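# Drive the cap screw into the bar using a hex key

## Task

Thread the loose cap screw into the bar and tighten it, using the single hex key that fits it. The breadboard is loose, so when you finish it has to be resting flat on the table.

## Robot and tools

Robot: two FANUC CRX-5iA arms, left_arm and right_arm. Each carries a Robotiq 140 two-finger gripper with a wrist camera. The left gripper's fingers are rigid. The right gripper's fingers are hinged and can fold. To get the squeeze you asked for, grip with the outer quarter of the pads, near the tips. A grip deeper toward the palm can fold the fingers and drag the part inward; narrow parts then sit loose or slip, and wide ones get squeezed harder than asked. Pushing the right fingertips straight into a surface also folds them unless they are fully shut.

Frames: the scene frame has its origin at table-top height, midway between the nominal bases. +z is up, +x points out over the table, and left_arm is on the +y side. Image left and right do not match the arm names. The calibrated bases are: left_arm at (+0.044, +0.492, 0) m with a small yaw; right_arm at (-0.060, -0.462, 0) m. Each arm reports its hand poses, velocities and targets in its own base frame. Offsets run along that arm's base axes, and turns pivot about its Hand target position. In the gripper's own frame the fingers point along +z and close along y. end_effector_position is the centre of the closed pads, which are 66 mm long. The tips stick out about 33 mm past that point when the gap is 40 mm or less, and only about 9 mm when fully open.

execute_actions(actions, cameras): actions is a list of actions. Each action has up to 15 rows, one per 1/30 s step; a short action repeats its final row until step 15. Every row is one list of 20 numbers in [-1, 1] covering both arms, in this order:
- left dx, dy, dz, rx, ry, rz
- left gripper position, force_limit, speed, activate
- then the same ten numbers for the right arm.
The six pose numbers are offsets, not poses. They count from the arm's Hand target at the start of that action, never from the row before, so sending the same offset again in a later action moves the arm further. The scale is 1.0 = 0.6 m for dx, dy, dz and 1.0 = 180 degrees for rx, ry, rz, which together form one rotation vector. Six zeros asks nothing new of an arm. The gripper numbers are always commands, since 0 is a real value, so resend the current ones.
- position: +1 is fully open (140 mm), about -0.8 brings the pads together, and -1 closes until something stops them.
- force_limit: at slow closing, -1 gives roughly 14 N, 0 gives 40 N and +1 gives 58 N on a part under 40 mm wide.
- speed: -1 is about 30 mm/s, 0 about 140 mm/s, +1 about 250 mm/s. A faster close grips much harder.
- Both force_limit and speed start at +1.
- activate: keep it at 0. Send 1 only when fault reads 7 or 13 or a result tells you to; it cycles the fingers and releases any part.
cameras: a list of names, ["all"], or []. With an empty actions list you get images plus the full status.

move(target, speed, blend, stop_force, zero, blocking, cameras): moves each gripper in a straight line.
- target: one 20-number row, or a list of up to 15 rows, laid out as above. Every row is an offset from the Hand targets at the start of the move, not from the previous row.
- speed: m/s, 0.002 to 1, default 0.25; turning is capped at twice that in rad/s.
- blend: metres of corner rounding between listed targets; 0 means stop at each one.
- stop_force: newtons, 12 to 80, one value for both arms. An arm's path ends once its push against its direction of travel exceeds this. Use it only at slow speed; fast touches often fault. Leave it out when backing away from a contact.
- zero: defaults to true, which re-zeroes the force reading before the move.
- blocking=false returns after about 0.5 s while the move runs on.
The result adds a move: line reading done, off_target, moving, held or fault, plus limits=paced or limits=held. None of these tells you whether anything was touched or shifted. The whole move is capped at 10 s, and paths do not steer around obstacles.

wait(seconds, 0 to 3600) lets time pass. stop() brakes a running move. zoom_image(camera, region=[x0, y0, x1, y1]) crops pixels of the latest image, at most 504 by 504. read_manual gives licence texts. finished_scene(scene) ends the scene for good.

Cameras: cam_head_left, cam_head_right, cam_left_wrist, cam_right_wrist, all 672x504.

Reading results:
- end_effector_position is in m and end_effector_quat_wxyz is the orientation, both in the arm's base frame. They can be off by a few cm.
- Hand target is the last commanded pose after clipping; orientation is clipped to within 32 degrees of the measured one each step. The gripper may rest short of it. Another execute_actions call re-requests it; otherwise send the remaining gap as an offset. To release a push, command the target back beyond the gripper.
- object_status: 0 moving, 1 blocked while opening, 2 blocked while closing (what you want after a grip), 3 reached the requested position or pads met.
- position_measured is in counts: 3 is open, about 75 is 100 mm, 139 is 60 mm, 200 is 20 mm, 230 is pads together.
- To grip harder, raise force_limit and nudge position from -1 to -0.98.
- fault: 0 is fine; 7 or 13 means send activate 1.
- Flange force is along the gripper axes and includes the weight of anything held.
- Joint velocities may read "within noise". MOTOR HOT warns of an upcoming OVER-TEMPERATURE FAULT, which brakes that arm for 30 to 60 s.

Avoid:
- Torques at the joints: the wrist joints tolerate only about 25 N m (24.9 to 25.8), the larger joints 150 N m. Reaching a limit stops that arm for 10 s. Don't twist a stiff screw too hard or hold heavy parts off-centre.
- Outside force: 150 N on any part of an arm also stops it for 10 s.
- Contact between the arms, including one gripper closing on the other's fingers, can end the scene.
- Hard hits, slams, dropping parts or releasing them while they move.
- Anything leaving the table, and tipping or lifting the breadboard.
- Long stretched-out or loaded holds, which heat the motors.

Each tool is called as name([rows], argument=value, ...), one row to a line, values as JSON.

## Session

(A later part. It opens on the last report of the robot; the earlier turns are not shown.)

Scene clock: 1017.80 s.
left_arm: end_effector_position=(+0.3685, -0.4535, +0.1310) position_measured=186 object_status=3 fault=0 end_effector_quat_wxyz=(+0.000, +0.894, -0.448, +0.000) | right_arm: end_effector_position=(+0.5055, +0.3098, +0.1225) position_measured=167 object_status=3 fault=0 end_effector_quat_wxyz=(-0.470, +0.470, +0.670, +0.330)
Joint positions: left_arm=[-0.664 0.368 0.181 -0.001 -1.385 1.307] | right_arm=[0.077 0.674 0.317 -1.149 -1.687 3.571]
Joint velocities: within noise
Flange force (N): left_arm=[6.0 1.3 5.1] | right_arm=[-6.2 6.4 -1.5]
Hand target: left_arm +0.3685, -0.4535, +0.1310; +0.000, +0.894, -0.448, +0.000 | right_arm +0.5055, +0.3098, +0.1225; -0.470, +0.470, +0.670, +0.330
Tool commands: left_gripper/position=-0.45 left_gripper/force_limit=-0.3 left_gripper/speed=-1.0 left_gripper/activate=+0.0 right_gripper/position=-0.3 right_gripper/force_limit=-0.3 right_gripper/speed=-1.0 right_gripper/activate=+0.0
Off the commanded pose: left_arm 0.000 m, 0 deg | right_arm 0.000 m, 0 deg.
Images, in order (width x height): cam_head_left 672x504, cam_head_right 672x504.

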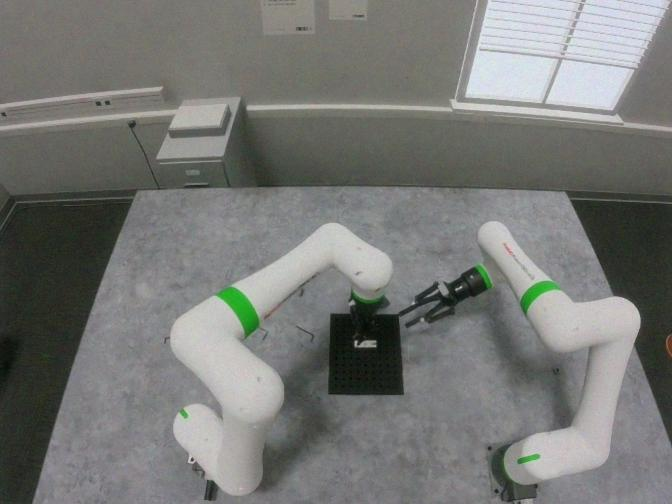

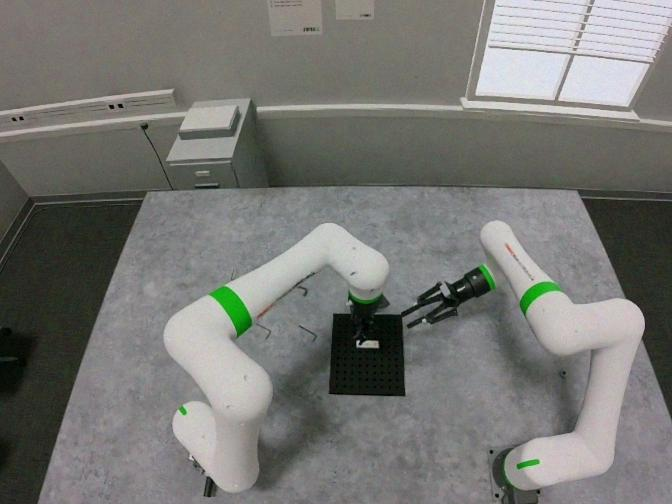

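wait(seconds=0, cameras=["cam_left_wrist"])

zoom_image(camera="cam_left_wrist", region=[335, 290, 385, 350])

zoom_image(camera="cam_left_wrist", region=[335, 180, 385, 240])

Scene clock: 1037.23 s.
left_arm: end_effector_position=(+0.3685, -0.4535, +0.1310) position_measured=186 object_status=3 fault=0 end_effector_quat_wxyz=(+0.000, +0.894, -0.448, +0.000) | right_arm: end_effector_position=(+0.5055, +0.3098, +0.1225) position_measured=167 object_status=3 fault=0 end_effector_quat_wxyz=(-0.470, +0.470, +0.670, +0.330)
Joint positions: left_arm=[-0.664 0.368 0.181 -0.001 -1.385 1.307] | right_arm=[0.077 0.674 0.317 -1.149 -1.687 3.571]
Flange force (N): left_arm=[5.8 1.4 5.1] | right_arm=[-5.5 6.4 -2.1]
Hand target: left_arm +0.3685, -0.4535, +0.1310; +0.000, +0.894, -0.448, +0.000 | right_arm +0.5055, +0.3098, +0.1225; -0.470, +0.470, +0.670, +0.330
Tool commands: left_gripper/position=-0.45 left_gripper/force_limit=-0.3 left_gripper/speed=-1.0 left_gripper/activate=+0.0 right_gripper/position=-0.3 right_gripper/force_limit=-0.3 right_gripper/speed=-1.0 right_gripper/activate=+0.0
Off the commanded pose: left_arm 0.000 m, 0 deg | right_arm 0.000 m, 0 deg.

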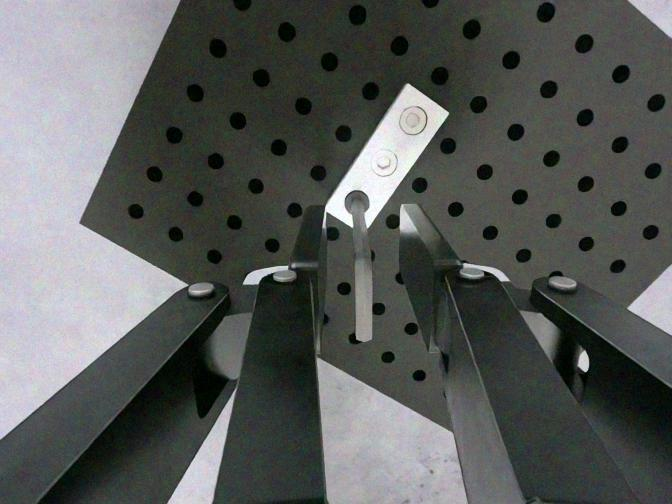

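Scaled by 8.400 from the camera's image (finer frame: 960x720).

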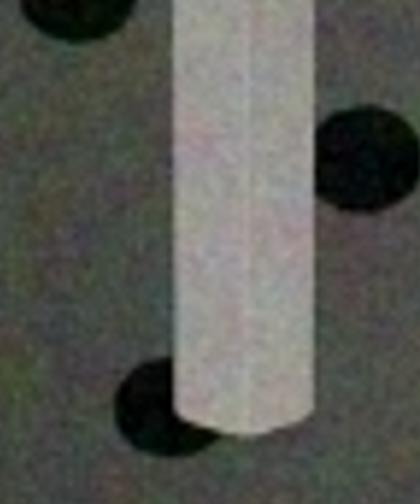

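Scaled by 8.400 from the camera's image (finer frame: 960x720).

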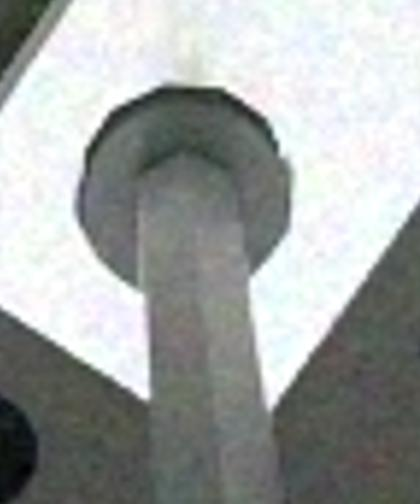

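move(target=[0,0,0,0,0,0,-1,-0.1,-1,0, 0,0,0,0,0,0,-0.3,-0.3,-1,0])

wait(seconds=0.6, cameras=["cam_left_wrist","cam_right_wrist"])

Scene clock: 1060.53 s.
left_arm: end_effector_position=(+0.3685, -0.4535, +0.1310) position_measured=222 object_status=0 fault=0 end_effector_quat_wxyz=(+0.000, +0.894, -0.448, +0.000) | right_arm: end_effector_position=(+0.5055, +0.3098, +0.1225) position_measured=167 object_status=3 fault=0 end_effector_quat_wxyz=(-0.470, +0.470, +0.670, +0.330)
Joint positions: left_arm=[-0.664 0.368 0.181 -0.001 -1.385 1.307] | right_arm=[0.077 0.674 0.317 -1.149 -1.687 3.571]
Flange force (N): left_arm=[5.0 -0.3 -0.5] | right_arm=[-5.9 6.2 -1.7]
Hand target: left_arm +0.3685, -0.4535, +0.1310; +0.000, +0.894, -0.448, +0.000 | right_arm +0.5055, +0.3098, +0.1225; -0.470, +0.470, +0.670, +0.330
Off the commanded pose: left_arm 0.000 m, 0 deg | right_arm 0.000 m, 0 deg.
move: done

Scene clock: 1061.13 s.
left_arm: end_effector_position=(+0.3685, -0.4535, +0.1310) position_measured=222 object_status=2 fault=0 end_effector_quat_wxyz=(+0.000, +0.894, -0.448, +0.000) | right_arm: end_effector_position=(+0.5055, +0.3098, +0.1225) position_measured=167 object_status=3 fault=0 end_effector_quat_wxyz=(-0.470, +0.470, +0.670, +0.330)
Joint positions: left_arm=[-0.664 0.368 0.181 -0.001 -1.385 1.307] | right_arm=[0.077 0.674 0.317 -1.149 -1.687 3.571]
Flange force (N): left_arm=[5.1 -0.3 -0.6] | right_arm=[-5.9 6.1 -1.8]
Hand target: left_arm +0.3685, -0.4535, +0.1310; +0.000, +0.894, -0.448, +0.000 | right_arm +0.5055, +0.3098, +0.1225; -0.470, +0.470, +0.670, +0.330
Tool commands: left_gripper/position=-1.0 left_gripper/force_limit=-0.1 left_gripper/speed=-1.0 left_gripper/activate=+0.0 right_gripper/position=-0.3 right_gripper/force_limit=-0.3 right_gripper/speed=-1.0 right_gripper/activate=+0.0
Off the commanded pose: left_arm 0.000 m, 0 deg | right_arm 0.000 m, 0 deg.
wait: 0.60 s; at rest by 0.17 s

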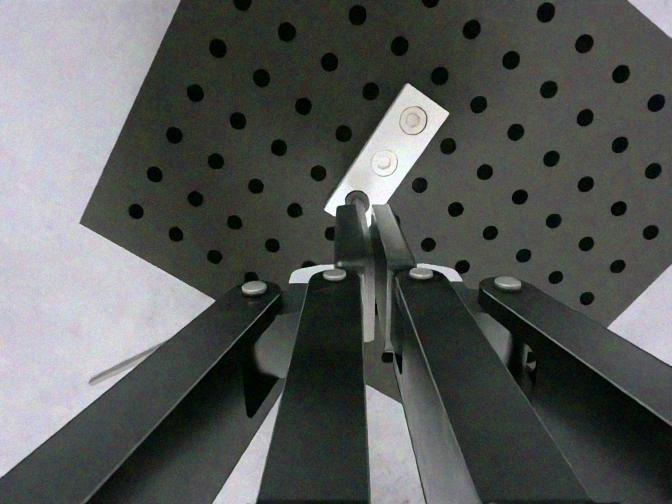

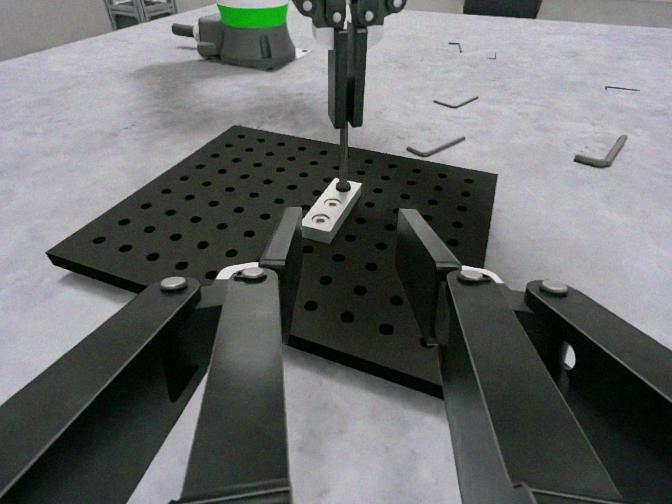

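move([
  [0,0,-0.0006,0,0,-0.5556,-1,-0.1,-1,0, 0,0,0,0,0,0,-0.3,-0.3,-1,0],
  [0,0,-0.0012,0,0,0.8889,-1,-0.1,-1,0, 0,0,0,0,0,0,-0.3,-0.3,-1,0],
  [0,0,-0.0017,0,0,0.3889,-1,-0.1,-1,0, 0,0,0,0,0,0,-0.3,-0.3,-1,0],
], speed=0.5, blend=[0.05,0.05,0], cameras=["cam_left_wrist","cam_right_wrist"])

zoom_image(camera="cam_right_wrist", region=[310, 160, 370, 220])

Scene clock: 1072.00 s.
left_arm: end_effector_position=(+0.3685, -0.4535, +0.1299) position_measured=222 object_status=2 fault=0 end_effector_quat_wxyz=(+0.000, +0.989, +0.146, -0.001) | right_arm: end_effector_position=(+0.5055, +0.3098, +0.1225) position_measured=167 object_status=3 fault=0 end_effector_quat_wxyz=(-0.470, +0.470, +0.670, +0.330)
Joint positions: left_arm=[-0.664 0.368 0.178 0.001 -1.382 -3.755] | right_arm=[0.077 0.674 0.317 -1.149 -1.687 3.571]
Flange force (N): left_arm=[2.3 -0.8 -10.2] | right_arm=[-5.7 6.0 -1.5]
Hand target: left_arm +0.3685, -0.4535, +0.1300; +0.000, +0.989, +0.146, -0.001 | right_arm +0.5055, +0.3098, +0.1225; -0.470, +0.470, +0.670, +0.330
Off the commanded pose: left_arm 0.000 m, 0 deg | right_arm 0.000 m, 0 deg.
move: done

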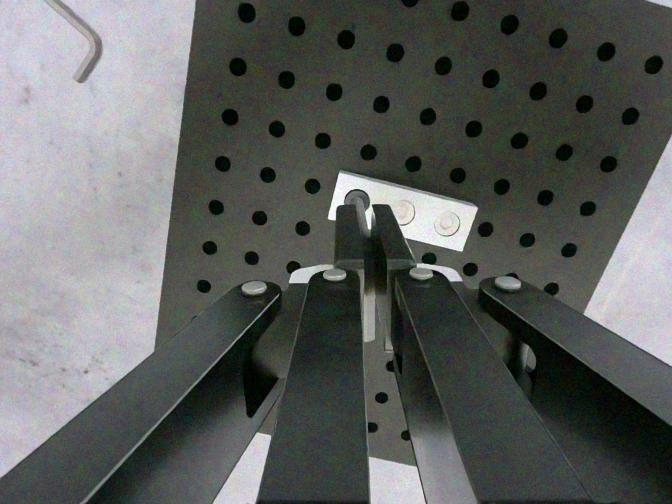

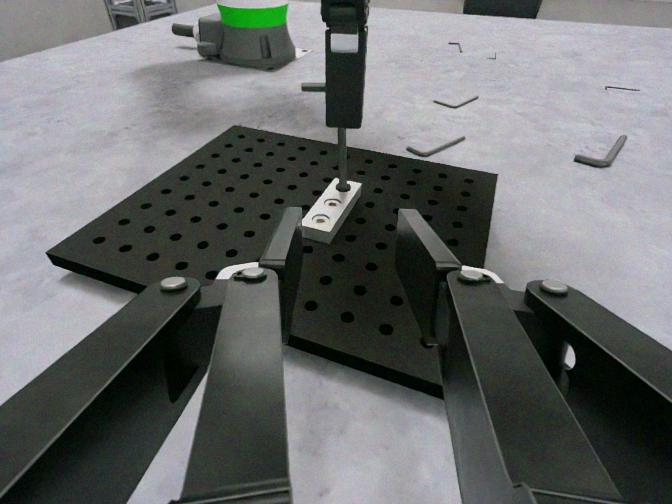

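Scaled by 8.400 from the camera's image (finer frame: 960x720).

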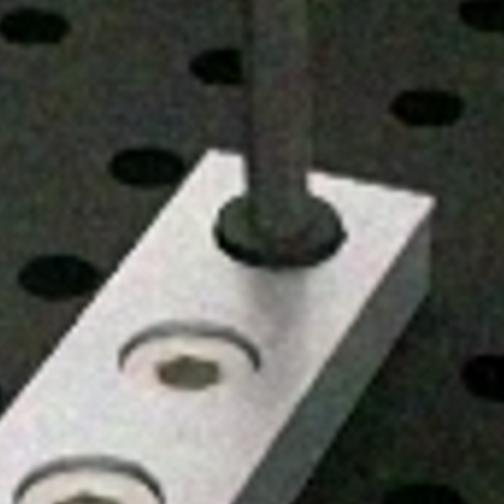

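move(target=[0,0,0,0,0,0,-0.5,-0.3,-1,0, 0,0,0,0,0,0,-0.3,-0.3,-1,0])

move([
  [0,0,0.0633,0,0,0,-0.5,-0.3,-1,0, 0,0,0,0,0,0,-0.3,-0.3,-1,0],
  [0,0,0.0633,0,0,0.6667,-0.5,-0.3,-1,0, 0,0,0,0,0,0,-0.3,-0.3,-1,0],
  [0,0,0.0633,0,0,-0.6667,-0.5,-0.3,-1,0, 0,0,0,0,0,0,-0.3,-0.3,-1,0],
  [0,0,0.0633,0,0,0,-0.5,-0.3,-1,0, 0,0,0,0,0,0,-0.3,-0.3,-1,0],
], speed=[0.1,0.7,0.7,0.7], blend=[0.002,0.05,0.05,0], cameras=["cam_left_wrist","cam_right_wrist"])

zoom_image(camera="cam_right_wrist", region=[290, 0, 400, 200])

Scene clock: 1077.00 s.
left_arm: end_effector_position=(+0.3685, -0.4535, +0.1300) position_measured=192 object_status=0 fault=0 end_effector_quat_wxyz=(+0.000, +0.989, +0.146, -0.001) | right_arm: end_effector_position=(+0.5055, +0.3098, +0.1225) position_measured=167 object_status=3 fault=0 end_effector_quat_wxyz=(-0.470, +0.470, +0.670, +0.330)
Joint positions: left_arm=[-0.664 0.368 0.178 0.001 -1.382 -3.756] | right_arm=[0.077 0.674 0.317 -1.149 -1.687 3.571]
Flange force (N): left_arm=[0.7 6.1 5.0] | right_arm=[-6.3 6.8 -1.8]
Hand target: left_arm +0.3685, -0.4535, +0.1300; +0.000, +0.989, +0.146, -0.001 | right_arm +0.5055, +0.3098, +0.1225; -0.470, +0.470, +0.670, +0.330
Off the commanded pose: left_arm 0.000 m, 0 deg | right_arm 0.000 m, 0 deg.
move: done

Scene clock: 1082.57 s.
left_arm: end_effector_position=(+0.3685, -0.4535, +0.1680) position_measured=192 object_status=3 fault=0 end_effector_quat_wxyz=(+0.000, +0.989, +0.146, -0.001) | right_arm: end_effector_position=(+0.5055, +0.3098, +0.1225) position_measured=167 object_status=3 fault=0 end_effector_quat_wxyz=(-0.470, +0.470, +0.670, +0.330)
Joint positions: left_arm=[-0.664 0.354 0.249 0.001 -1.466 2.528] | right_arm=[0.077 0.674 0.317 -1.149 -1.687 3.571]
Flange force (N): left_arm=[0.2 5.0 5.3] | right_arm=[-6.2 6.1 -1.7]
Hand target: left_arm +0.3685, -0.4535, +0.1680; +0.000, +0.989, +0.146, -0.001 | right_arm +0.5055, +0.3098, +0.1225; -0.470, +0.470, +0.670, +0.330
Off the commanded pose: left_arm 0.000 m, 0 deg | right_arm 0.000 m, 0 deg.
move: done

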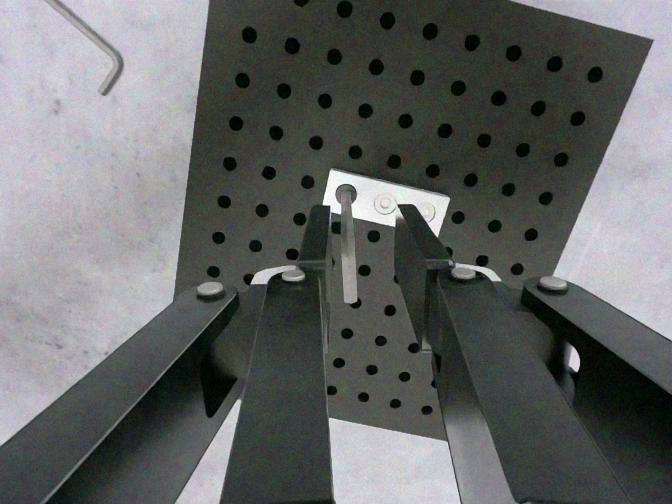

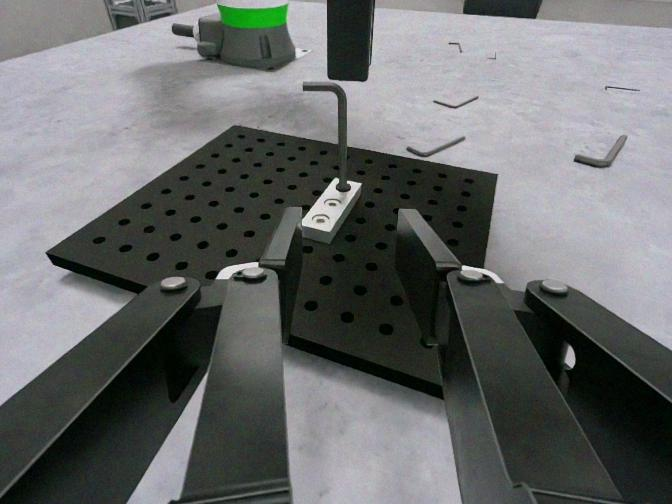

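Scaled by 2.520 from the camera's image (finer frame: 960x720).

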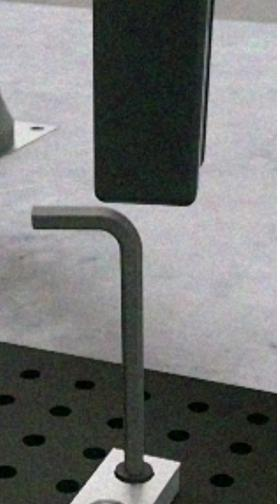

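move(target=[-0.00145,0.0048,-0.0467,0,0,0,-0.5,-0.3,-1,0, 0,0,0,0,0,0,-0.3,-0.3,-1,0], speed=0.04, stop_force=12, cameras=["cam_left_wrist"])

zoom_image(camera="cam_left_wrist", region=[310, 160, 430, 340])

Scene clock: 1093.37 s.
left_arm: end_effector_position=(+0.3676, -0.4506, +0.1399) position_measured=192 object_status=3 fault=0 end_effector_quat_wxyz=(+0.000, +0.989, +0.146, -0.001) | right_arm: end_effector_position=(+0.5055, +0.3098, +0.1225) position_measured=167 object_status=3 fault=0 end_effector_quat_wxyz=(-0.470, +0.470, +0.670, +0.330)
Joint positions: left_arm=[-0.661 0.357 0.187 0.001 -1.401 2.525] | right_arm=[0.077 0.674 0.317 -1.149 -1.687 3.571]
Flange force (N): left_arm=[0.8 6.1 5.1] | right_arm=[-6.1 6.3 -1.8]
Hand target: left_arm +0.3676, -0.4506, +0.1399; +0.000, +0.989, +0.146, -0.001 | right_arm +0.5055, +0.3098, +0.1225; -0.470, +0.470, +0.670, +0.330
Off the commanded pose: left_arm 0.000 m, 0 deg | right_arm 0.000 m, 0 deg.
move: done

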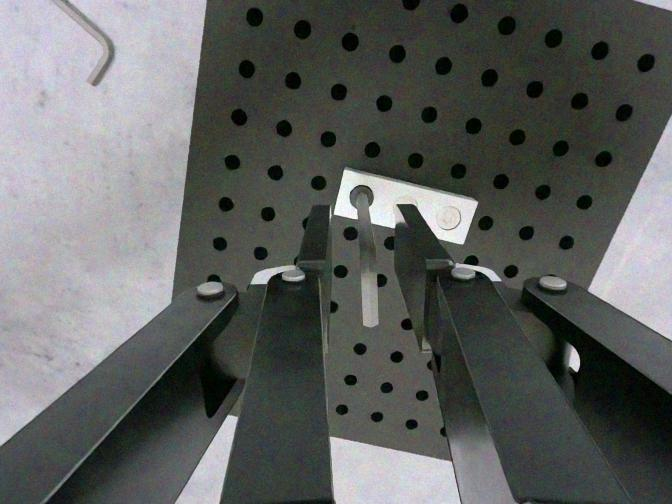

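Scaled by 2.800 from the camera's image (finer frame: 960x720).

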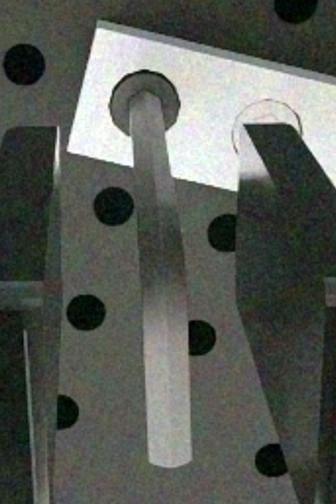

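move(target=[0.00145,-0.0048,-0.0165,0,0,0,-0.5,-0.3,-1,0, 0,0,0,0,0,0,-0.3,-0.3,-1,0], speed=0.04, stop_force=12, cameras=["cam_left_wrist"])

zoom_image(camera="cam_left_wrist", region=[310, 160, 430, 340])

Scene clock: 1102.00 s.
left_arm: end_effector_position=(+0.3685, -0.4535, +0.1300) position_measured=192 object_status=3 fault=0 end_effector_quat_wxyz=(+0.000, +0.989, +0.146, -0.001) | right_arm: end_effector_position=(+0.5055, +0.3098, +0.1225) position_measured=167 object_status=3 fault=0 end_effector_quat_wxyz=(-0.470, +0.470, +0.670, +0.330)
Joint positions: left_arm=[-0.664 0.368 0.179 0.001 -1.382 2.528] | right_arm=[0.077 0.674 0.317 -1.149 -1.687 3.571]
Flange force (N): left_arm=[0.6 6.1 5.5] | right_arm=[-5.8 5.5 -1.8]
Hand target: left_arm +0.3685, -0.4535, +0.1300; +0.000, +0.989, +0.146, -0.001 | right_arm +0.5055, +0.3098, +0.1225; -0.470, +0.470, +0.670, +0.330
Off the commanded pose: left_arm 0.000 m, 0 deg | right_arm 0.000 m, 0 deg.
move: done

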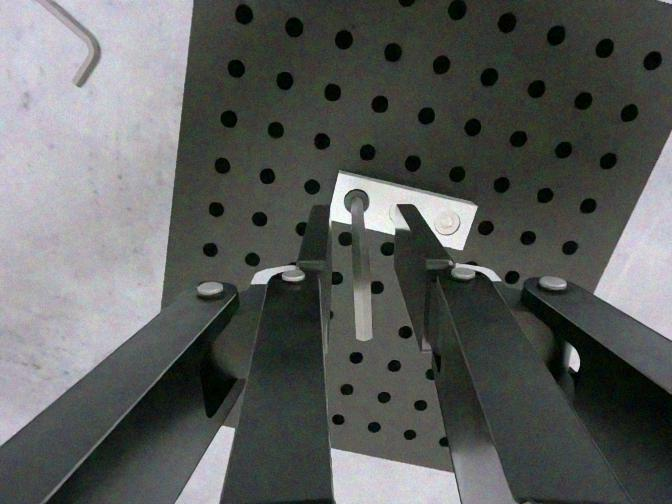

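Scaled by 2.800 from the camera's image (finer frame: 960x720).

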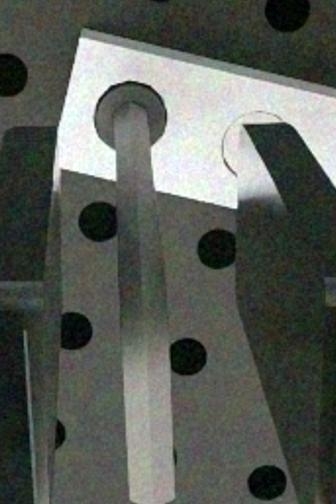

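move(target=[0,0,0,0,0,0,-1,-0.1,-1,0, 0,0,0,0,0,0,-0.3,-0.3,-1,0])

wait(seconds=0.5)

move([
  [0,0,-0.0007,0,0,-0.6667,-1,-0.1,-1,0, 0,0,0,0,0,0,-0.3,-0.3,-1,0],
  [0,0,-0.0014,0,0,0.6667,-1,-0.1,-1,0, 0,0,0,0,0,0,-0.3,-0.3,-1,0],
  [0,0,-0.0021,0,0,0,-1,-0.1,-1,0, 0,0,0,0,0,0,-0.3,-0.3,-1,0],
], speed=0.5, blend=[0.05,0.05,0], cameras=["cam_left_wrist","cam_right_wrist"])

zoom_image(camera="cam_right_wrist", region=[310, 160, 370, 220])

Scene clock: 1110.37 s.
left_arm: end_effector_position=(+0.3685, -0.4535, +0.1300) position_measured=222 object_status=0 fault=0 end_effector_quat_wxyz=(+0.000, +0.989, +0.146, -0.001) | right_arm: end_effector_position=(+0.5055, +0.3098, +0.1225) position_measured=167 object_status=3 fault=0 end_effector_quat_wxyz=(-0.470, +0.470, +0.670, +0.330)
Joint positions: left_arm=[-0.664 0.368 0.179 0.001 -1.382 2.528] | right_arm=[0.077 0.674 0.317 -1.149 -1.687 3.571]
Flange force (N): left_arm=[1.2 1.9 0.1] | right_arm=[-5.6 6.4 -2.4]
Hand target: left_arm +0.3685, -0.4535, +0.1300; +0.000, +0.989, +0.146, -0.001 | right_arm +0.5055, +0.3098, +0.1225; -0.470, +0.470, +0.670, +0.330
Off the commanded pose: left_arm 0.000 m, 0 deg | right_arm 0.000 m, 0 deg.
move: done

Scene clock: 1110.87 s.
left_arm: end_effector_position=(+0.3685, -0.4535, +0.1300) position_measured=222 object_status=2 fault=0 end_effector_quat_wxyz=(+0.000, +0.989, +0.146, -0.001) | right_arm: end_effector_position=(+0.5055, +0.3098, +0.1225) position_measured=167 object_status=3 fault=0 end_effector_quat_wxyz=(-0.470, +0.470, +0.670, +0.330)
Joint positions: left_arm=[-0.664 0.368 0.179 0.001 -1.382 2.528] | right_arm=[0.077 0.674 0.317 -1.149 -1.687 3.571]
Flange force (N): left_arm=[1.2 2.1 -0.2] | right_arm=[-5.7 5.7 -2.0]
Hand target: left_arm +0.3685, -0.4535, +0.1300; +0.000, +0.989, +0.146, -0.001 | right_arm +0.5055, +0.3098, +0.1225; -0.470, +0.470, +0.670, +0.330
Tool commands: left_gripper/position=-1.0 left_gripper/force_limit=-0.1 left_gripper/speed=-1.0 left_gripper/activate=+0.0 right_gripper/position=-0.3 right_gripper/force_limit=-0.3 right_gripper/speed=-1.0 right_gripper/activate=+0.0
Off the commanded pose: left_arm 0.000 m, 0 deg | right_arm 0.000 m, 0 deg.
wait: 0.50 s; at rest by 0.17 s

Scene clock: 1117.77 s.
left_arm: end_effector_position=(+0.3685, -0.4535, +0.1287) position_measured=222 object_status=2 fault=0 end_effector_quat_wxyz=(+0.000, +0.989, +0.146, -0.001) | right_arm: end_effector_position=(+0.5055, +0.3098, +0.1225) position_measured=167 object_status=3 fault=0 end_effector_quat_wxyz=(-0.470, +0.470, +0.670, +0.330)
Joint positions: left_arm=[-0.664 0.369 0.176 0.001 -1.379 -3.756] | right_arm=[0.077 0.674 0.317 -1.149 -1.687 3.571]
Flange force (N): left_arm=[2.5 0.4 -6.1] | right_arm=[-5.4 5.8 -1.7]
Hand target: left_arm +0.3685, -0.4535, +0.1288; +0.000, +0.989, +0.146, -0.001 | right_arm +0.5055, +0.3098, +0.1225; -0.470, +0.470, +0.670, +0.330
Off the commanded pose: left_arm 0.000 m, 0 deg | right_arm 0.000 m, 0 deg.
move: done

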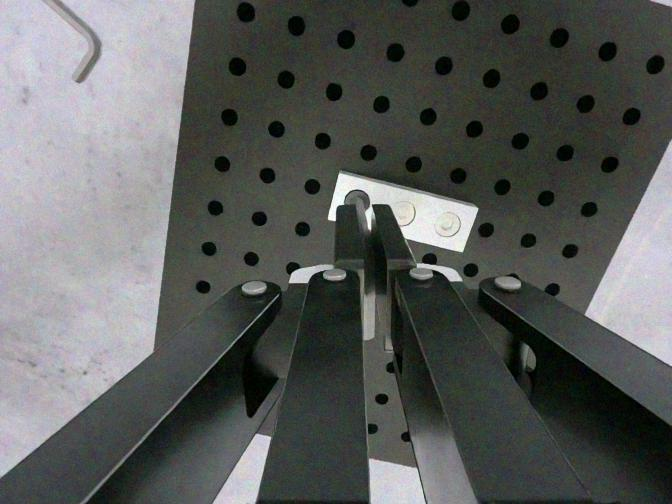

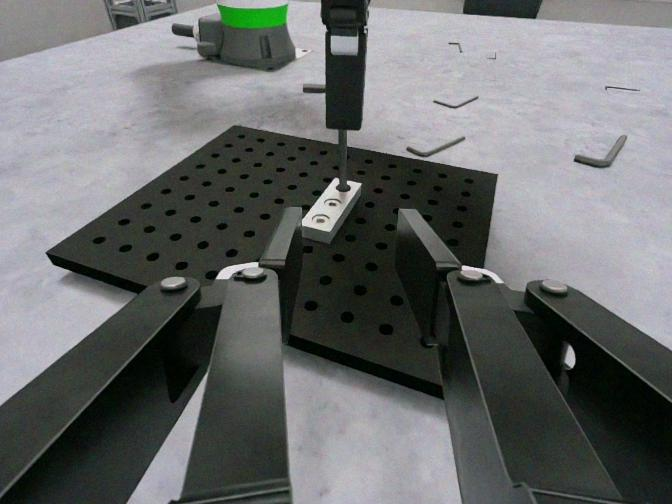

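Scaled by 8.400 from the camera's image (finer frame: 960x720).

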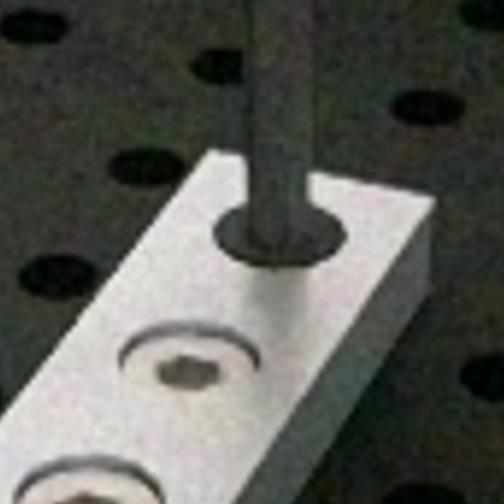

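move(target=[0,0,0,0,0,0,-0.5,-0.3,-1,0, 0,0,0,0,0,0,-0.3,-0.3,-1,0])

move([
  [0,0,0.0633,0,0,0,-0.5,-0.3,-1,0, 0,0,0,0,0,0,-0.3,-0.3,-1,0],
  [0,0,0.0633,0,0,0.6667,-0.5,-0.3,-1,0, 0,0,0,0,0,0,-0.3,-0.3,-1,0],
  [0,0,0.0633,0,0,-0.6667,-0.5,-0.3,-1,0, 0,0,0,0,0,0,-0.3,-0.3,-1,0],
  [0,0,0.0633,0,0,0,-0.5,-0.3,-1,0, 0,0,0,0,0,0,-0.3,-0.3,-1,0],
], speed=[0.1,0.7,0.7,0.7], blend=[0.002,0.05,0.05,0], cameras=["cam_left_wrist","cam_right_wrist"])

zoom_image(camera="cam_right_wrist", region=[290, 0, 400, 200])

Scene clock: 1123.73 s.
left_arm: end_effector_position=(+0.3685, -0.4535, +0.1288) position_measured=192 object_status=0 fault=0 end_effector_quat_wxyz=(+0.000, +0.989, +0.146, -0.001) | right_arm: end_effector_position=(+0.5055, +0.3098, +0.1225) position_measured=167 object_status=3 fault=0 end_effector_quat_wxyz=(-0.470, +0.470, +0.670, +0.330)
Joint positions: left_arm=[-0.664 0.369 0.176 0.001 -1.379 -3.756] | right_arm=[0.077 0.674 0.317 -1.149 -1.687 3.571]
Flange force (N): left_arm=[0.9 6.1 5.5] | right_arm=[-5.8 6.9 -1.7]
Hand target: left_arm +0.3685, -0.4535, +0.1288; +0.000, +0.989, +0.146, -0.001 | right_arm +0.5055, +0.3098, +0.1225; -0.470, +0.470, +0.670, +0.330
Off the commanded pose: left_arm 0.000 m, 0 deg | right_arm 0.000 m, 0 deg.
move: done

Scene clock: 1129.30 s.
left_arm: end_effector_position=(+0.3685, -0.4535, +0.1668) position_measured=192 object_status=3 fault=0 end_effector_quat_wxyz=(+0.000, +0.989, +0.146, -0.001) | right_arm: end_effector_position=(+0.5055, +0.3098, +0.1225) position_measured=167 object_status=3 fault=0 end_effector_quat_wxyz=(-0.470, +0.470, +0.670, +0.330)
Joint positions: left_arm=[-0.664 0.355 0.247 0.001 -1.464 2.528] | right_arm=[0.077 0.674 0.317 -1.149 -1.687 3.571]
Flange force (N): left_arm=[0.1 4.5 6.0] | right_arm=[-5.6 6.9 -1.6]
Hand target: left_arm +0.3685, -0.4535, +0.1668; +0.000, +0.989, +0.146, -0.001 | right_arm +0.5055, +0.3098, +0.1225; -0.470, +0.470, +0.670, +0.330
Off the commanded pose: left_arm 0.000 m, 0 deg | right_arm 0.000 m, 0 deg.
move: done

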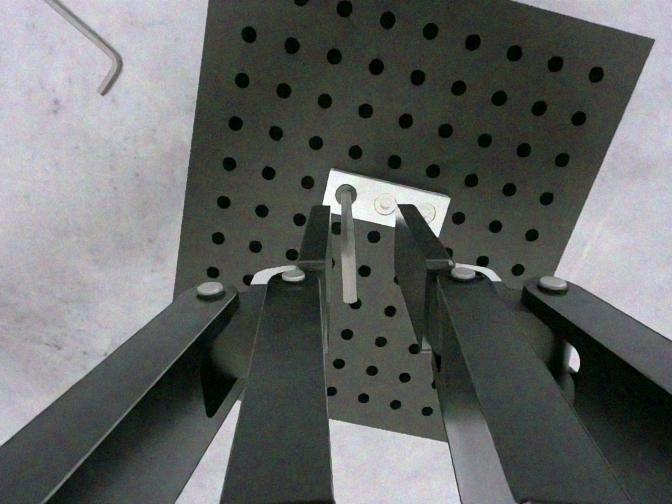

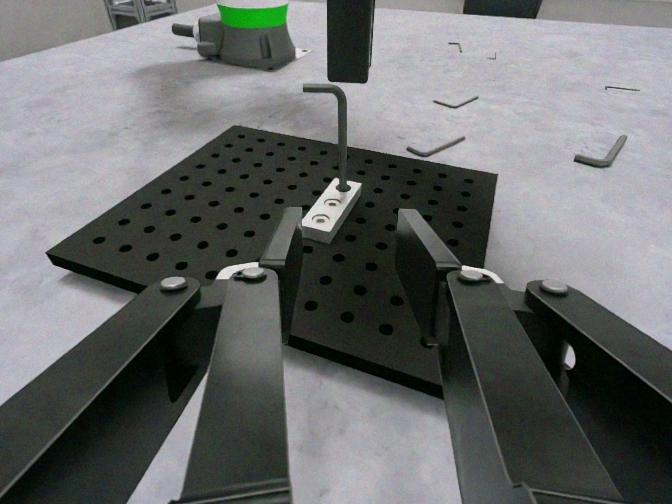

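Scaled by 2.520 from the camera's image (finer frame: 960x720).

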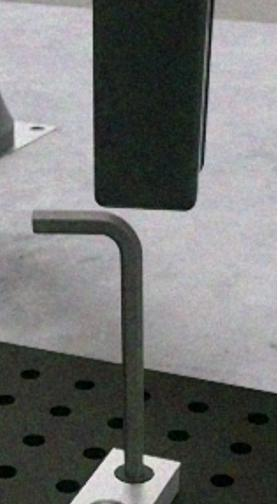

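move([
  [-0.00145,0.0048,-0.0467,0,0,0,-0.5,-0.3,-1,0, 0,0,0,0,0,0,-0.3,-0.3,-1,0],
  [0,0,-0.0633,0,0,0,-0.5,-0.3,-1,0, 0,0,0,0,0,0,-0.3,-0.3,-1,0],
], speed=0.05, blend=[0.001,0], cameras=["cam_left_wrist"])

move(target=[0,0,0,0,0,0,-1,-0.1,-1,0, 0,0,0,0,0,0,-0.3,-0.3,-1,0])

wait(seconds=0.5)

move([
  [0,0,-0.0007,0,0,-0.6667,-1,-0.1,-1,0, 0,0,0,0,0,0,-0.3,-0.3,-1,0],
  [0,0,-0.0014,0,0,0.6667,-1,-0.1,-1,0, 0,0,0,0,0,0,-0.3,-0.3,-1,0],
  [0,0,-0.0021,0,0,0,-1,-0.1,-1,0, 0,0,0,0,0,0,-0.3,-0.3,-1,0],
], speed=0.5, blend=[0.05,0.05,0], cameras=["cam_left_wrist","cam_right_wrist"])

zoom_image(camera="cam_right_wrist", region=[310, 160, 370, 220])

Scene clock: 1136.77 s.
left_arm: end_effector_position=(+0.3685, -0.4535, +0.1288) position_measured=192 object_status=3 fault=0 end_effector_quat_wxyz=(+0.000, +0.989, +0.146, -0.001) | right_arm: end_effector_position=(+0.5055, +0.3098, +0.1225) position_measured=167 object_status=3 fault=0 end_effector_quat_wxyz=(-0.470, +0.470, +0.670, +0.330)
Joint positions: left_arm=[-0.664 0.369 0.176 0.001 -1.379 2.528] | right_arm=[0.077 0.674 0.317 -1.149 -1.687 3.571]
Flange force (N): left_arm=[0.7 6.0 5.6] | right_arm=[-5.4 6.9 -1.6]
Hand target: left_arm +0.3685, -0.4535, +0.1288; +0.000, +0.989, +0.146, -0.001 | right_arm +0.5055, +0.3098, +0.1225; -0.470, +0.470, +0.670, +0.330
Off the commanded pose: left_arm 0.000 m, 0 deg | right_arm 0.000 m, 0 deg.
move: done

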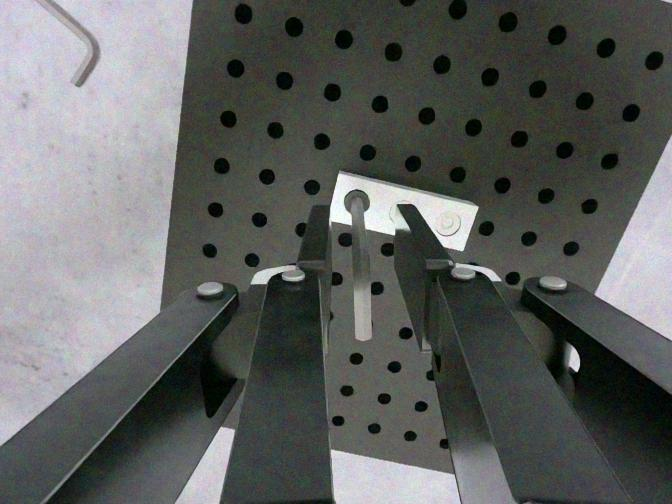

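Scene clock: 1137.63 s.
left_arm: end_effector_position=(+0.3685, -0.4535, +0.1288) position_measured=222 object_status=0 fault=0 end_effector_quat_wxyz=(+0.000, +0.989, +0.146, -0.001) | right_arm: end_effector_position=(+0.5055, +0.3098, +0.1225) position_measured=167 object_status=3 fault=0 end_effector_quat_wxyz=(-0.470, +0.470, +0.670, +0.330)
Joint positions: left_arm=[-0.664 0.369 0.176 0.001 -1.379 2.528] | right_arm=[0.077 0.674 0.317 -1.149 -1.687 3.571]
Flange force (N): left_arm=[1.1 1.6 -0.1] | right_arm=[-5.7 7.5 -1.8]
Hand target: left_arm +0.3685, -0.4535, +0.1288; +0.000, +0.989, +0.146, -0.001 | right_arm +0.5055, +0.3098, +0.1225; -0.470, +0.470, +0.670, +0.330
Off the commanded pose: left_arm 0.000 m, 0 deg | right_arm 0.000 m, 0 deg.
move: done

Scene clock: 1138.13 s.
left_arm: end_effector_position=(+0.3685, -0.4535, +0.1288) position_measured=222 object_status=2 fault=0 end_effector_quat_wxyz=(+0.000, +0.989, +0.146, -0.001) | right_arm: end_effector_position=(+0.5055, +0.3098, +0.1225) position_measured=167 object_status=3 fault=0 end_effector_quat_wxyz=(-0.470, +0.470, +0.670, +0.330)
Joint positions: left_arm=[-0.664 0.369 0.176 0.001 -1.379 2.528] | right_arm=[0.077 0.674 0.317 -1.149 -1.687 3.571]
Flange force (N): left_arm=[1.0 2.3 -0.2] | right_arm=[-5.8 7.1 -1.5]
Hand target: left_arm +0.3685, -0.4535, +0.1288; +0.000, +0.989, +0.146, -0.001 | right_arm +0.5055, +0.3098, +0.1225; -0.470, +0.470, +0.670, +0.330
Tool commands: left_gripper/position=-1.0 left_gripper/force_limit=-0.1 left_gripper/speed=-1.0 left_gripper/activate=+0.0 right_gripper/position=-0.3 right_gripper/force_limit=-0.3 right_gripper/speed=-1.0 right_gripper/activate=+0.0
Off the commanded pose: left_arm 0.000 m, 0 deg | right_arm 0.000 m, 0 deg.
wait: 0.50 s; at rest by 0.17 s

Scene clock: 1145.03 s.
left_arm: end_effector_position=(+0.3685, -0.4535, +0.1275) position_measured=222 object_status=2 fault=0 end_effector_quat_wxyz=(+0.000, +0.989, +0.146, -0.001) | right_arm: end_effector_position=(+0.5055, +0.3098, +0.1225) position_measured=167 object_status=3 fault=0 end_effector_quat_wxyz=(-0.470, +0.470, +0.670, +0.330)
Joint positions: left_arm=[-0.664 0.369 0.174 0.001 -1.376 -3.756] | right_arm=[0.077 0.674 0.317 -1.149 -1.687 3.571]
Flange force (N): left_arm=[2.2 1.0 -5.6] | right_arm=[-5.7 6.0 -1.4]
Hand target: left_arm +0.3685, -0.4535, +0.1275; +0.000, +0.989, +0.146, -0.001 | right_arm +0.5055, +0.3098, +0.1225; -0.470, +0.470, +0.670, +0.330
Off the commanded pose: left_arm 0.000 m, 0 deg | right_arm 0.000 m, 0 deg.
move: done

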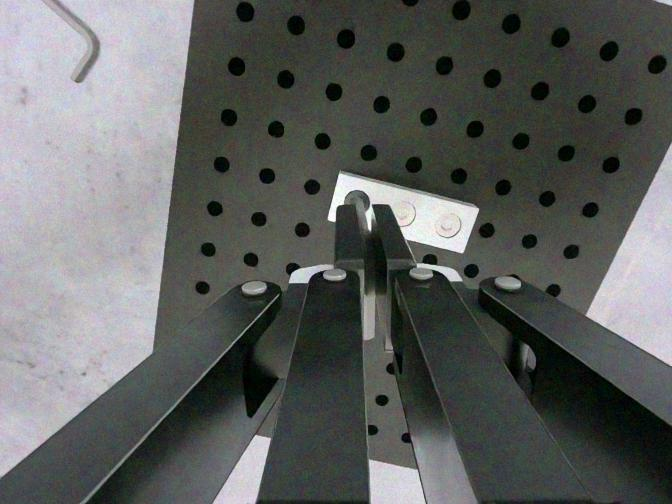

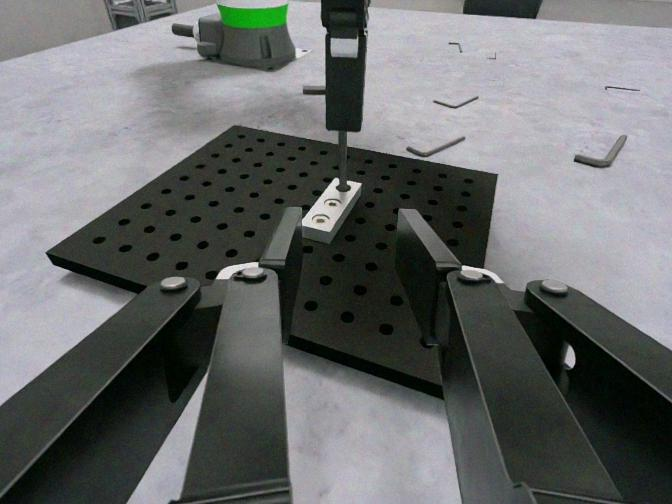

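Scaled by 8.400 from the camera's image (finer frame: 960x720).

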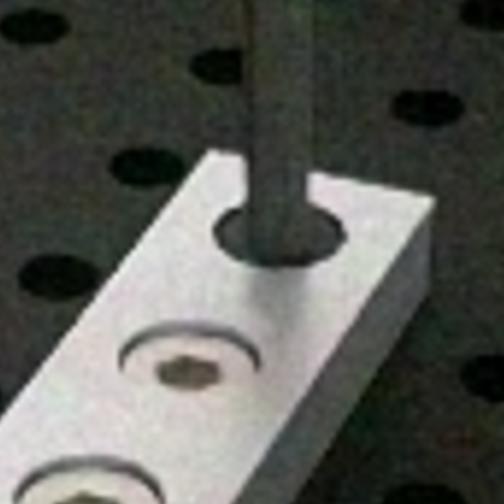

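move(target=[0,0,0,0,0,0,-0.5,-0.3,-1,0, 0,0,0,0,0,0,-0.3,-0.3,-1,0])

move([
  [0,0,0.0633,0,0,0,-0.5,-0.3,-1,0, 0,0,0,0,0,0,-0.3,-0.3,-1,0],
  [0,0,0.0633,0,0,0.6667,-0.5,-0.3,-1,0, 0,0,0,0,0,0,-0.3,-0.3,-1,0],
  [0,0,0.0633,0,0,-0.6667,-0.5,-0.3,-1,0, 0,0,0,0,0,0,-0.3,-0.3,-1,0],
  [0,0,0.0633,0,0,0,-0.5,-0.3,-1,0, 0,0,0,0,0,0,-0.3,-0.3,-1,0],
], speed=[0.1,0.7,0.7,0.7], blend=[0.002,0.05,0.05,0])

move([
  [-0.00145,0.0048,-0.0467,0,0,0,-0.5,-0.3,-1,0, 0,0,0,0,0,0,-0.3,-0.3,-1,0],
  [0,0,-0.0633,0,0,0,-0.5,-0.3,-1,0, 0,0,0,0,0,0,-0.3,-0.3,-1,0],
], speed=0.05, blend=[0.001,0])

move(target=[0,0,0,0,0,0,-1,-0.1,-1,0, 0,0,0,0,0,0,-0.3,-0.3,-1,0])

wait(seconds=0.5)

move([
  [0,0,-0.0006,0,0,-0.6667,-1,-0.1,-1,0, 0,0,0,0,0,0,-0.3,-0.3,-1,0],
  [0,0,-0.0011,0,0,0.6667,-1,-0.1,-1,0, 0,0,0,0,0,0,-0.3,-0.3,-1,0],
  [0,0,-0.0013,0,0,0.3889,-1,-0.1,-1,0, 0,0,0,0,0,0,-0.3,-0.3,-1,0],
], speed=0.4, blend=[0.05,0.05,0], cameras=["cam_left_wrist","cam_right_wrist"])

zoom_image(camera="cam_right_wrist", region=[310, 160, 370, 220])

zoom_image(camera="cam_left_wrist", region=[310, 180, 430, 360])

Scene clock: 1152.20 s.
left_arm: end_effector_position=(+0.3685, -0.4535, +0.1275) position_measured=192 object_status=0 fault=0 end_effector_quat_wxyz=(+0.000, +0.989, +0.146, -0.001) | right_arm: end_effector_position=(+0.5055, +0.3098, +0.1225) position_measured=167 object_status=3 fault=0 end_effector_quat_wxyz=(-0.470, +0.470, +0.670, +0.330)
Joint positions: left_arm=[-0.664 0.369 0.174 0.001 -1.376 -3.756] | right_arm=[0.077 0.674 0.317 -1.149 -1.687 3.571]
Flange force (N): left_arm=[0.6 5.4 5.0] | right_arm=[-5.9 6.5 -2.0]
Hand target: left_arm +0.3685, -0.4535, +0.1275; +0.000, +0.989, +0.146, -0.001 | right_arm +0.5055, +0.3098, +0.1225; -0.470, +0.470, +0.670, +0.330
Off the commanded pose: left_arm 0.000 m, 0 deg | right_arm 0.000 m, 0 deg.
move: done

Scene clock: 1157.77 s.
left_arm: end_effector_position=(+0.3685, -0.4535, +0.1655) position_measured=192 object_status=3 fault=0 end_effector_quat_wxyz=(+0.000, +0.989, +0.146, -0.001) | right_arm: end_effector_position=(+0.5055, +0.3098, +0.1225) position_measured=167 object_status=3 fault=0 end_effector_quat_wxyz=(-0.470, +0.470, +0.670, +0.330)
Joint positions: left_arm=[-0.664 0.355 0.244 0.001 -1.461 2.528] | right_arm=[0.077 0.674 0.317 -1.149 -1.687 3.571]
Flange force (N): left_arm=[1.7 8.0 3.9] | right_arm=[-6.3 6.1 -1.6]
Hand target: left_arm +0.3685, -0.4535, +0.1655; +0.000, +0.989, +0.146, -0.001 | right_arm +0.5055, +0.3098, +0.1225; -0.470, +0.470, +0.670, +0.330
Off the commanded pose: left_arm 0.000 m, 0 deg | right_arm 0.000 m, 0 deg.
move: done

Scene clock: 1158.87 s.
left_arm: end_effector_position=(+0.3685, -0.4535, +0.1275) position_measured=192 object_status=3 fault=0 end_effector_quat_wxyz=(+0.000, +0.989, +0.146, -0.001) | right_arm: end_effector_position=(+0.5055, +0.3098, +0.1225) position_measured=167 object_status=3 fault=0 end_effector_quat_wxyz=(-0.470, +0.470, +0.670, +0.330)
Joint positions: left_arm=[-0.664 0.369 0.174 0.001 -1.376 2.528] | right_arm=[0.077 0.674 0.317 -1.149 -1.687 3.571]
Flange force (N): left_arm=[0.9 6.3 5.3] | right_arm=[-5.5 6.2 -1.3]
Hand target: left_arm +0.3685, -0.4535, +0.1275; +0.000, +0.989, +0.146, -0.001 | right_arm +0.5055, +0.3098, +0.1225; -0.470, +0.470, +0.670, +0.330
Off the commanded pose: left_arm 0.000 m, 0 deg | right_arm 0.000 m, 0 deg.
move: done

Scene clock: 1159.73 s.
left_arm: end_effector_position=(+0.3685, -0.4535, +0.1275) position_measured=222 object_status=0 fault=0 end_effector_quat_wxyz=(+0.000, +0.989, +0.146, -0.001) | right_arm: end_effector_position=(+0.5055, +0.3098, +0.1225) position_measured=167 object_status=3 fault=0 end_effector_quat_wxyz=(-0.470, +0.470, +0.670, +0.330)
Joint positions: left_arm=[-0.664 0.369 0.174 0.001 -1.376 2.528] | right_arm=[0.077 0.674 0.317 -1.149 -1.687 3.571]
Flange force (N): left_arm=[1.2 2.1 0.1] | right_arm=[-5.3 6.0 -1.6]
Hand target: left_arm +0.3685, -0.4535, +0.1275; +0.000, +0.989, +0.146, -0.001 | right_arm +0.5055, +0.3098, +0.1225; -0.470, +0.470, +0.670, +0.330
Off the commanded pose: left_arm 0.000 m, 0 deg | right_arm 0.000 m, 0 deg.
move: done

Scene clock: 1160.23 s.
left_arm: end_effector_position=(+0.3685, -0.4535, +0.1275) position_measured=222 object_status=2 fault=0 end_effector_quat_wxyz=(+0.000, +0.989, +0.146, -0.001) | right_arm: end_effector_position=(+0.5055, +0.3098, +0.1225) position_measured=167 object_status=3 fault=0 end_effector_quat_wxyz=(-0.470, +0.470, +0.670, +0.330)
Joint positions: left_arm=[-0.664 0.369 0.174 0.001 -1.376 2.528] | right_arm=[0.077 0.674 0.317 -1.149 -1.687 3.571]
Flange force (N): left_arm=[1.0 1.9 0.1] | right_arm=[-5.6 6.8 -1.5]
Hand target: left_arm +0.3685, -0.4535, +0.1275; +0.000, +0.989, +0.146, -0.001 | right_arm +0.5055, +0.3098, +0.1225; -0.470, +0.470, +0.670, +0.330
Tool commands: left_gripper/position=-1.0 left_gripper/force_limit=-0.1 left_gripper/speed=-1.0 left_gripper/activate=+0.0 right_gripper/position=-0.3 right_gripper/force_limit=-0.3 right_gripper/speed=-1.0 right_gripper/activate=+0.0
Off the commanded pose: left_arm 0.000 m, 0 deg | right_arm 0.000 m, 0 deg.
wait: 0.50 s; at rest by 0.17 s

Scene clock: 1167.13 s.
left_arm: end_effector_position=(+0.3685, -0.4535, +0.1267) position_measured=222 object_status=2 fault=0 end_effector_quat_wxyz=(+0.000, +0.726, +0.687, +0.000) | right_arm: end_effector_position=(+0.5055, +0.3098, +0.1225) position_measured=167 object_status=3 fault=0 end_effector_quat_wxyz=(-0.470, +0.470, +0.670, +0.330)
Joint positions: left_arm=[-0.663 0.369 0.171 0.001 -1.373 -2.534] | right_arm=[0.077 0.674 0.317 -1.149 -1.687 3.571]
Flange force (N): left_arm=[37.5 4.8 -18.8] | right_arm=[-5.5 5.4 -1.5]
Hand target: left_arm +0.3685, -0.4535, +0.1267; +0.000, +0.726, +0.687, +0.000 | right_arm +0.5055, +0.3098, +0.1225; -0.470, +0.470, +0.670, +0.330
Off the commanded pose: left_arm 0.000 m, 0 deg | right_arm 0.000 m, 0 deg.
move: done

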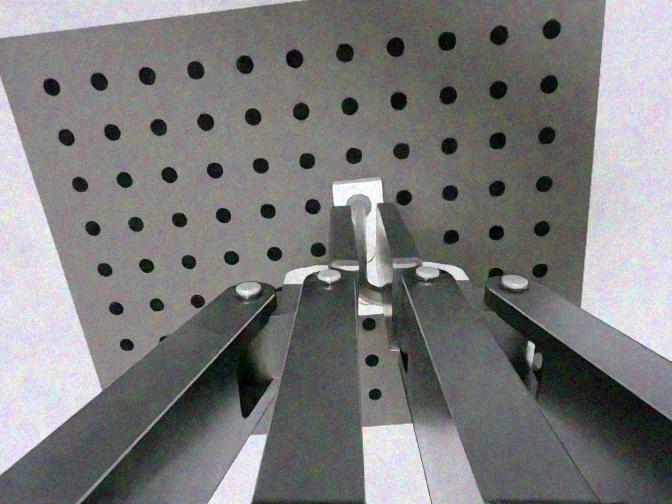

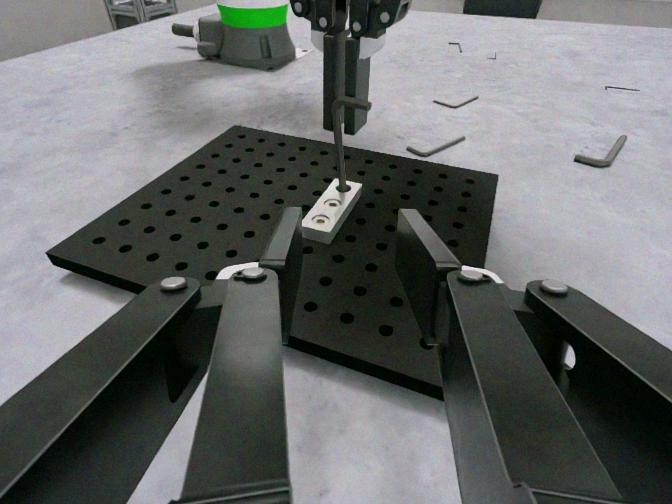

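Scaled by 8.400 from the camera's image (finer frame: 960x720).

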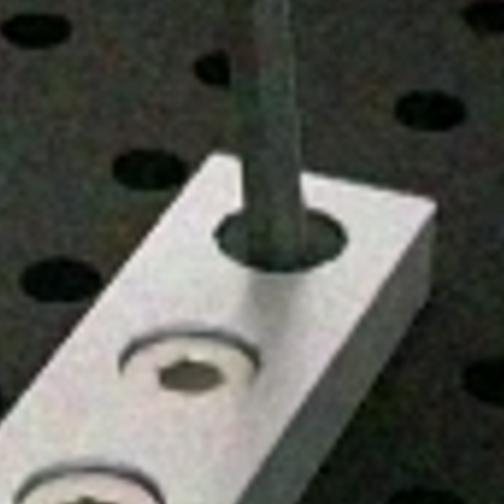

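Scaled by 2.800 from the camera's image (finer frame: 960x720).

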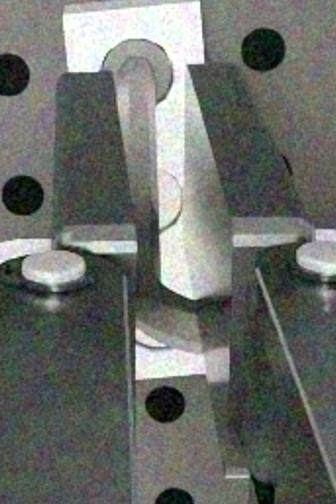

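zoom_image(camera="cam_right_wrist", region=[290, 0, 400, 200])

zoom_image(camera="cam_left_wrist", region=[320, 180, 420, 340])

Scaled by 2.520 from the camera's image (finer frame: 960x720).

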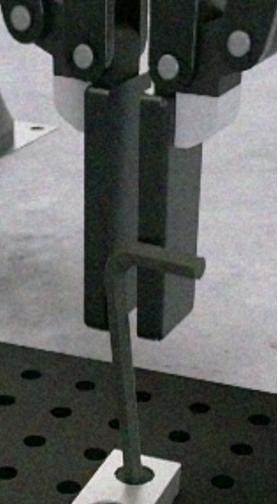

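Scaled by 3.150 from the camera's image (finer frame: 960x720).

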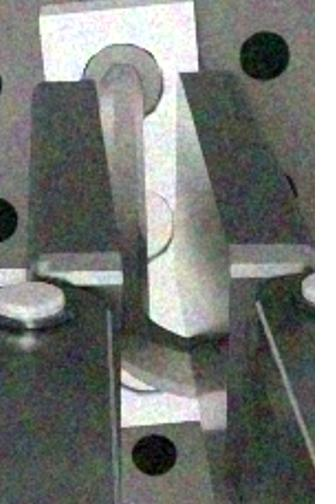

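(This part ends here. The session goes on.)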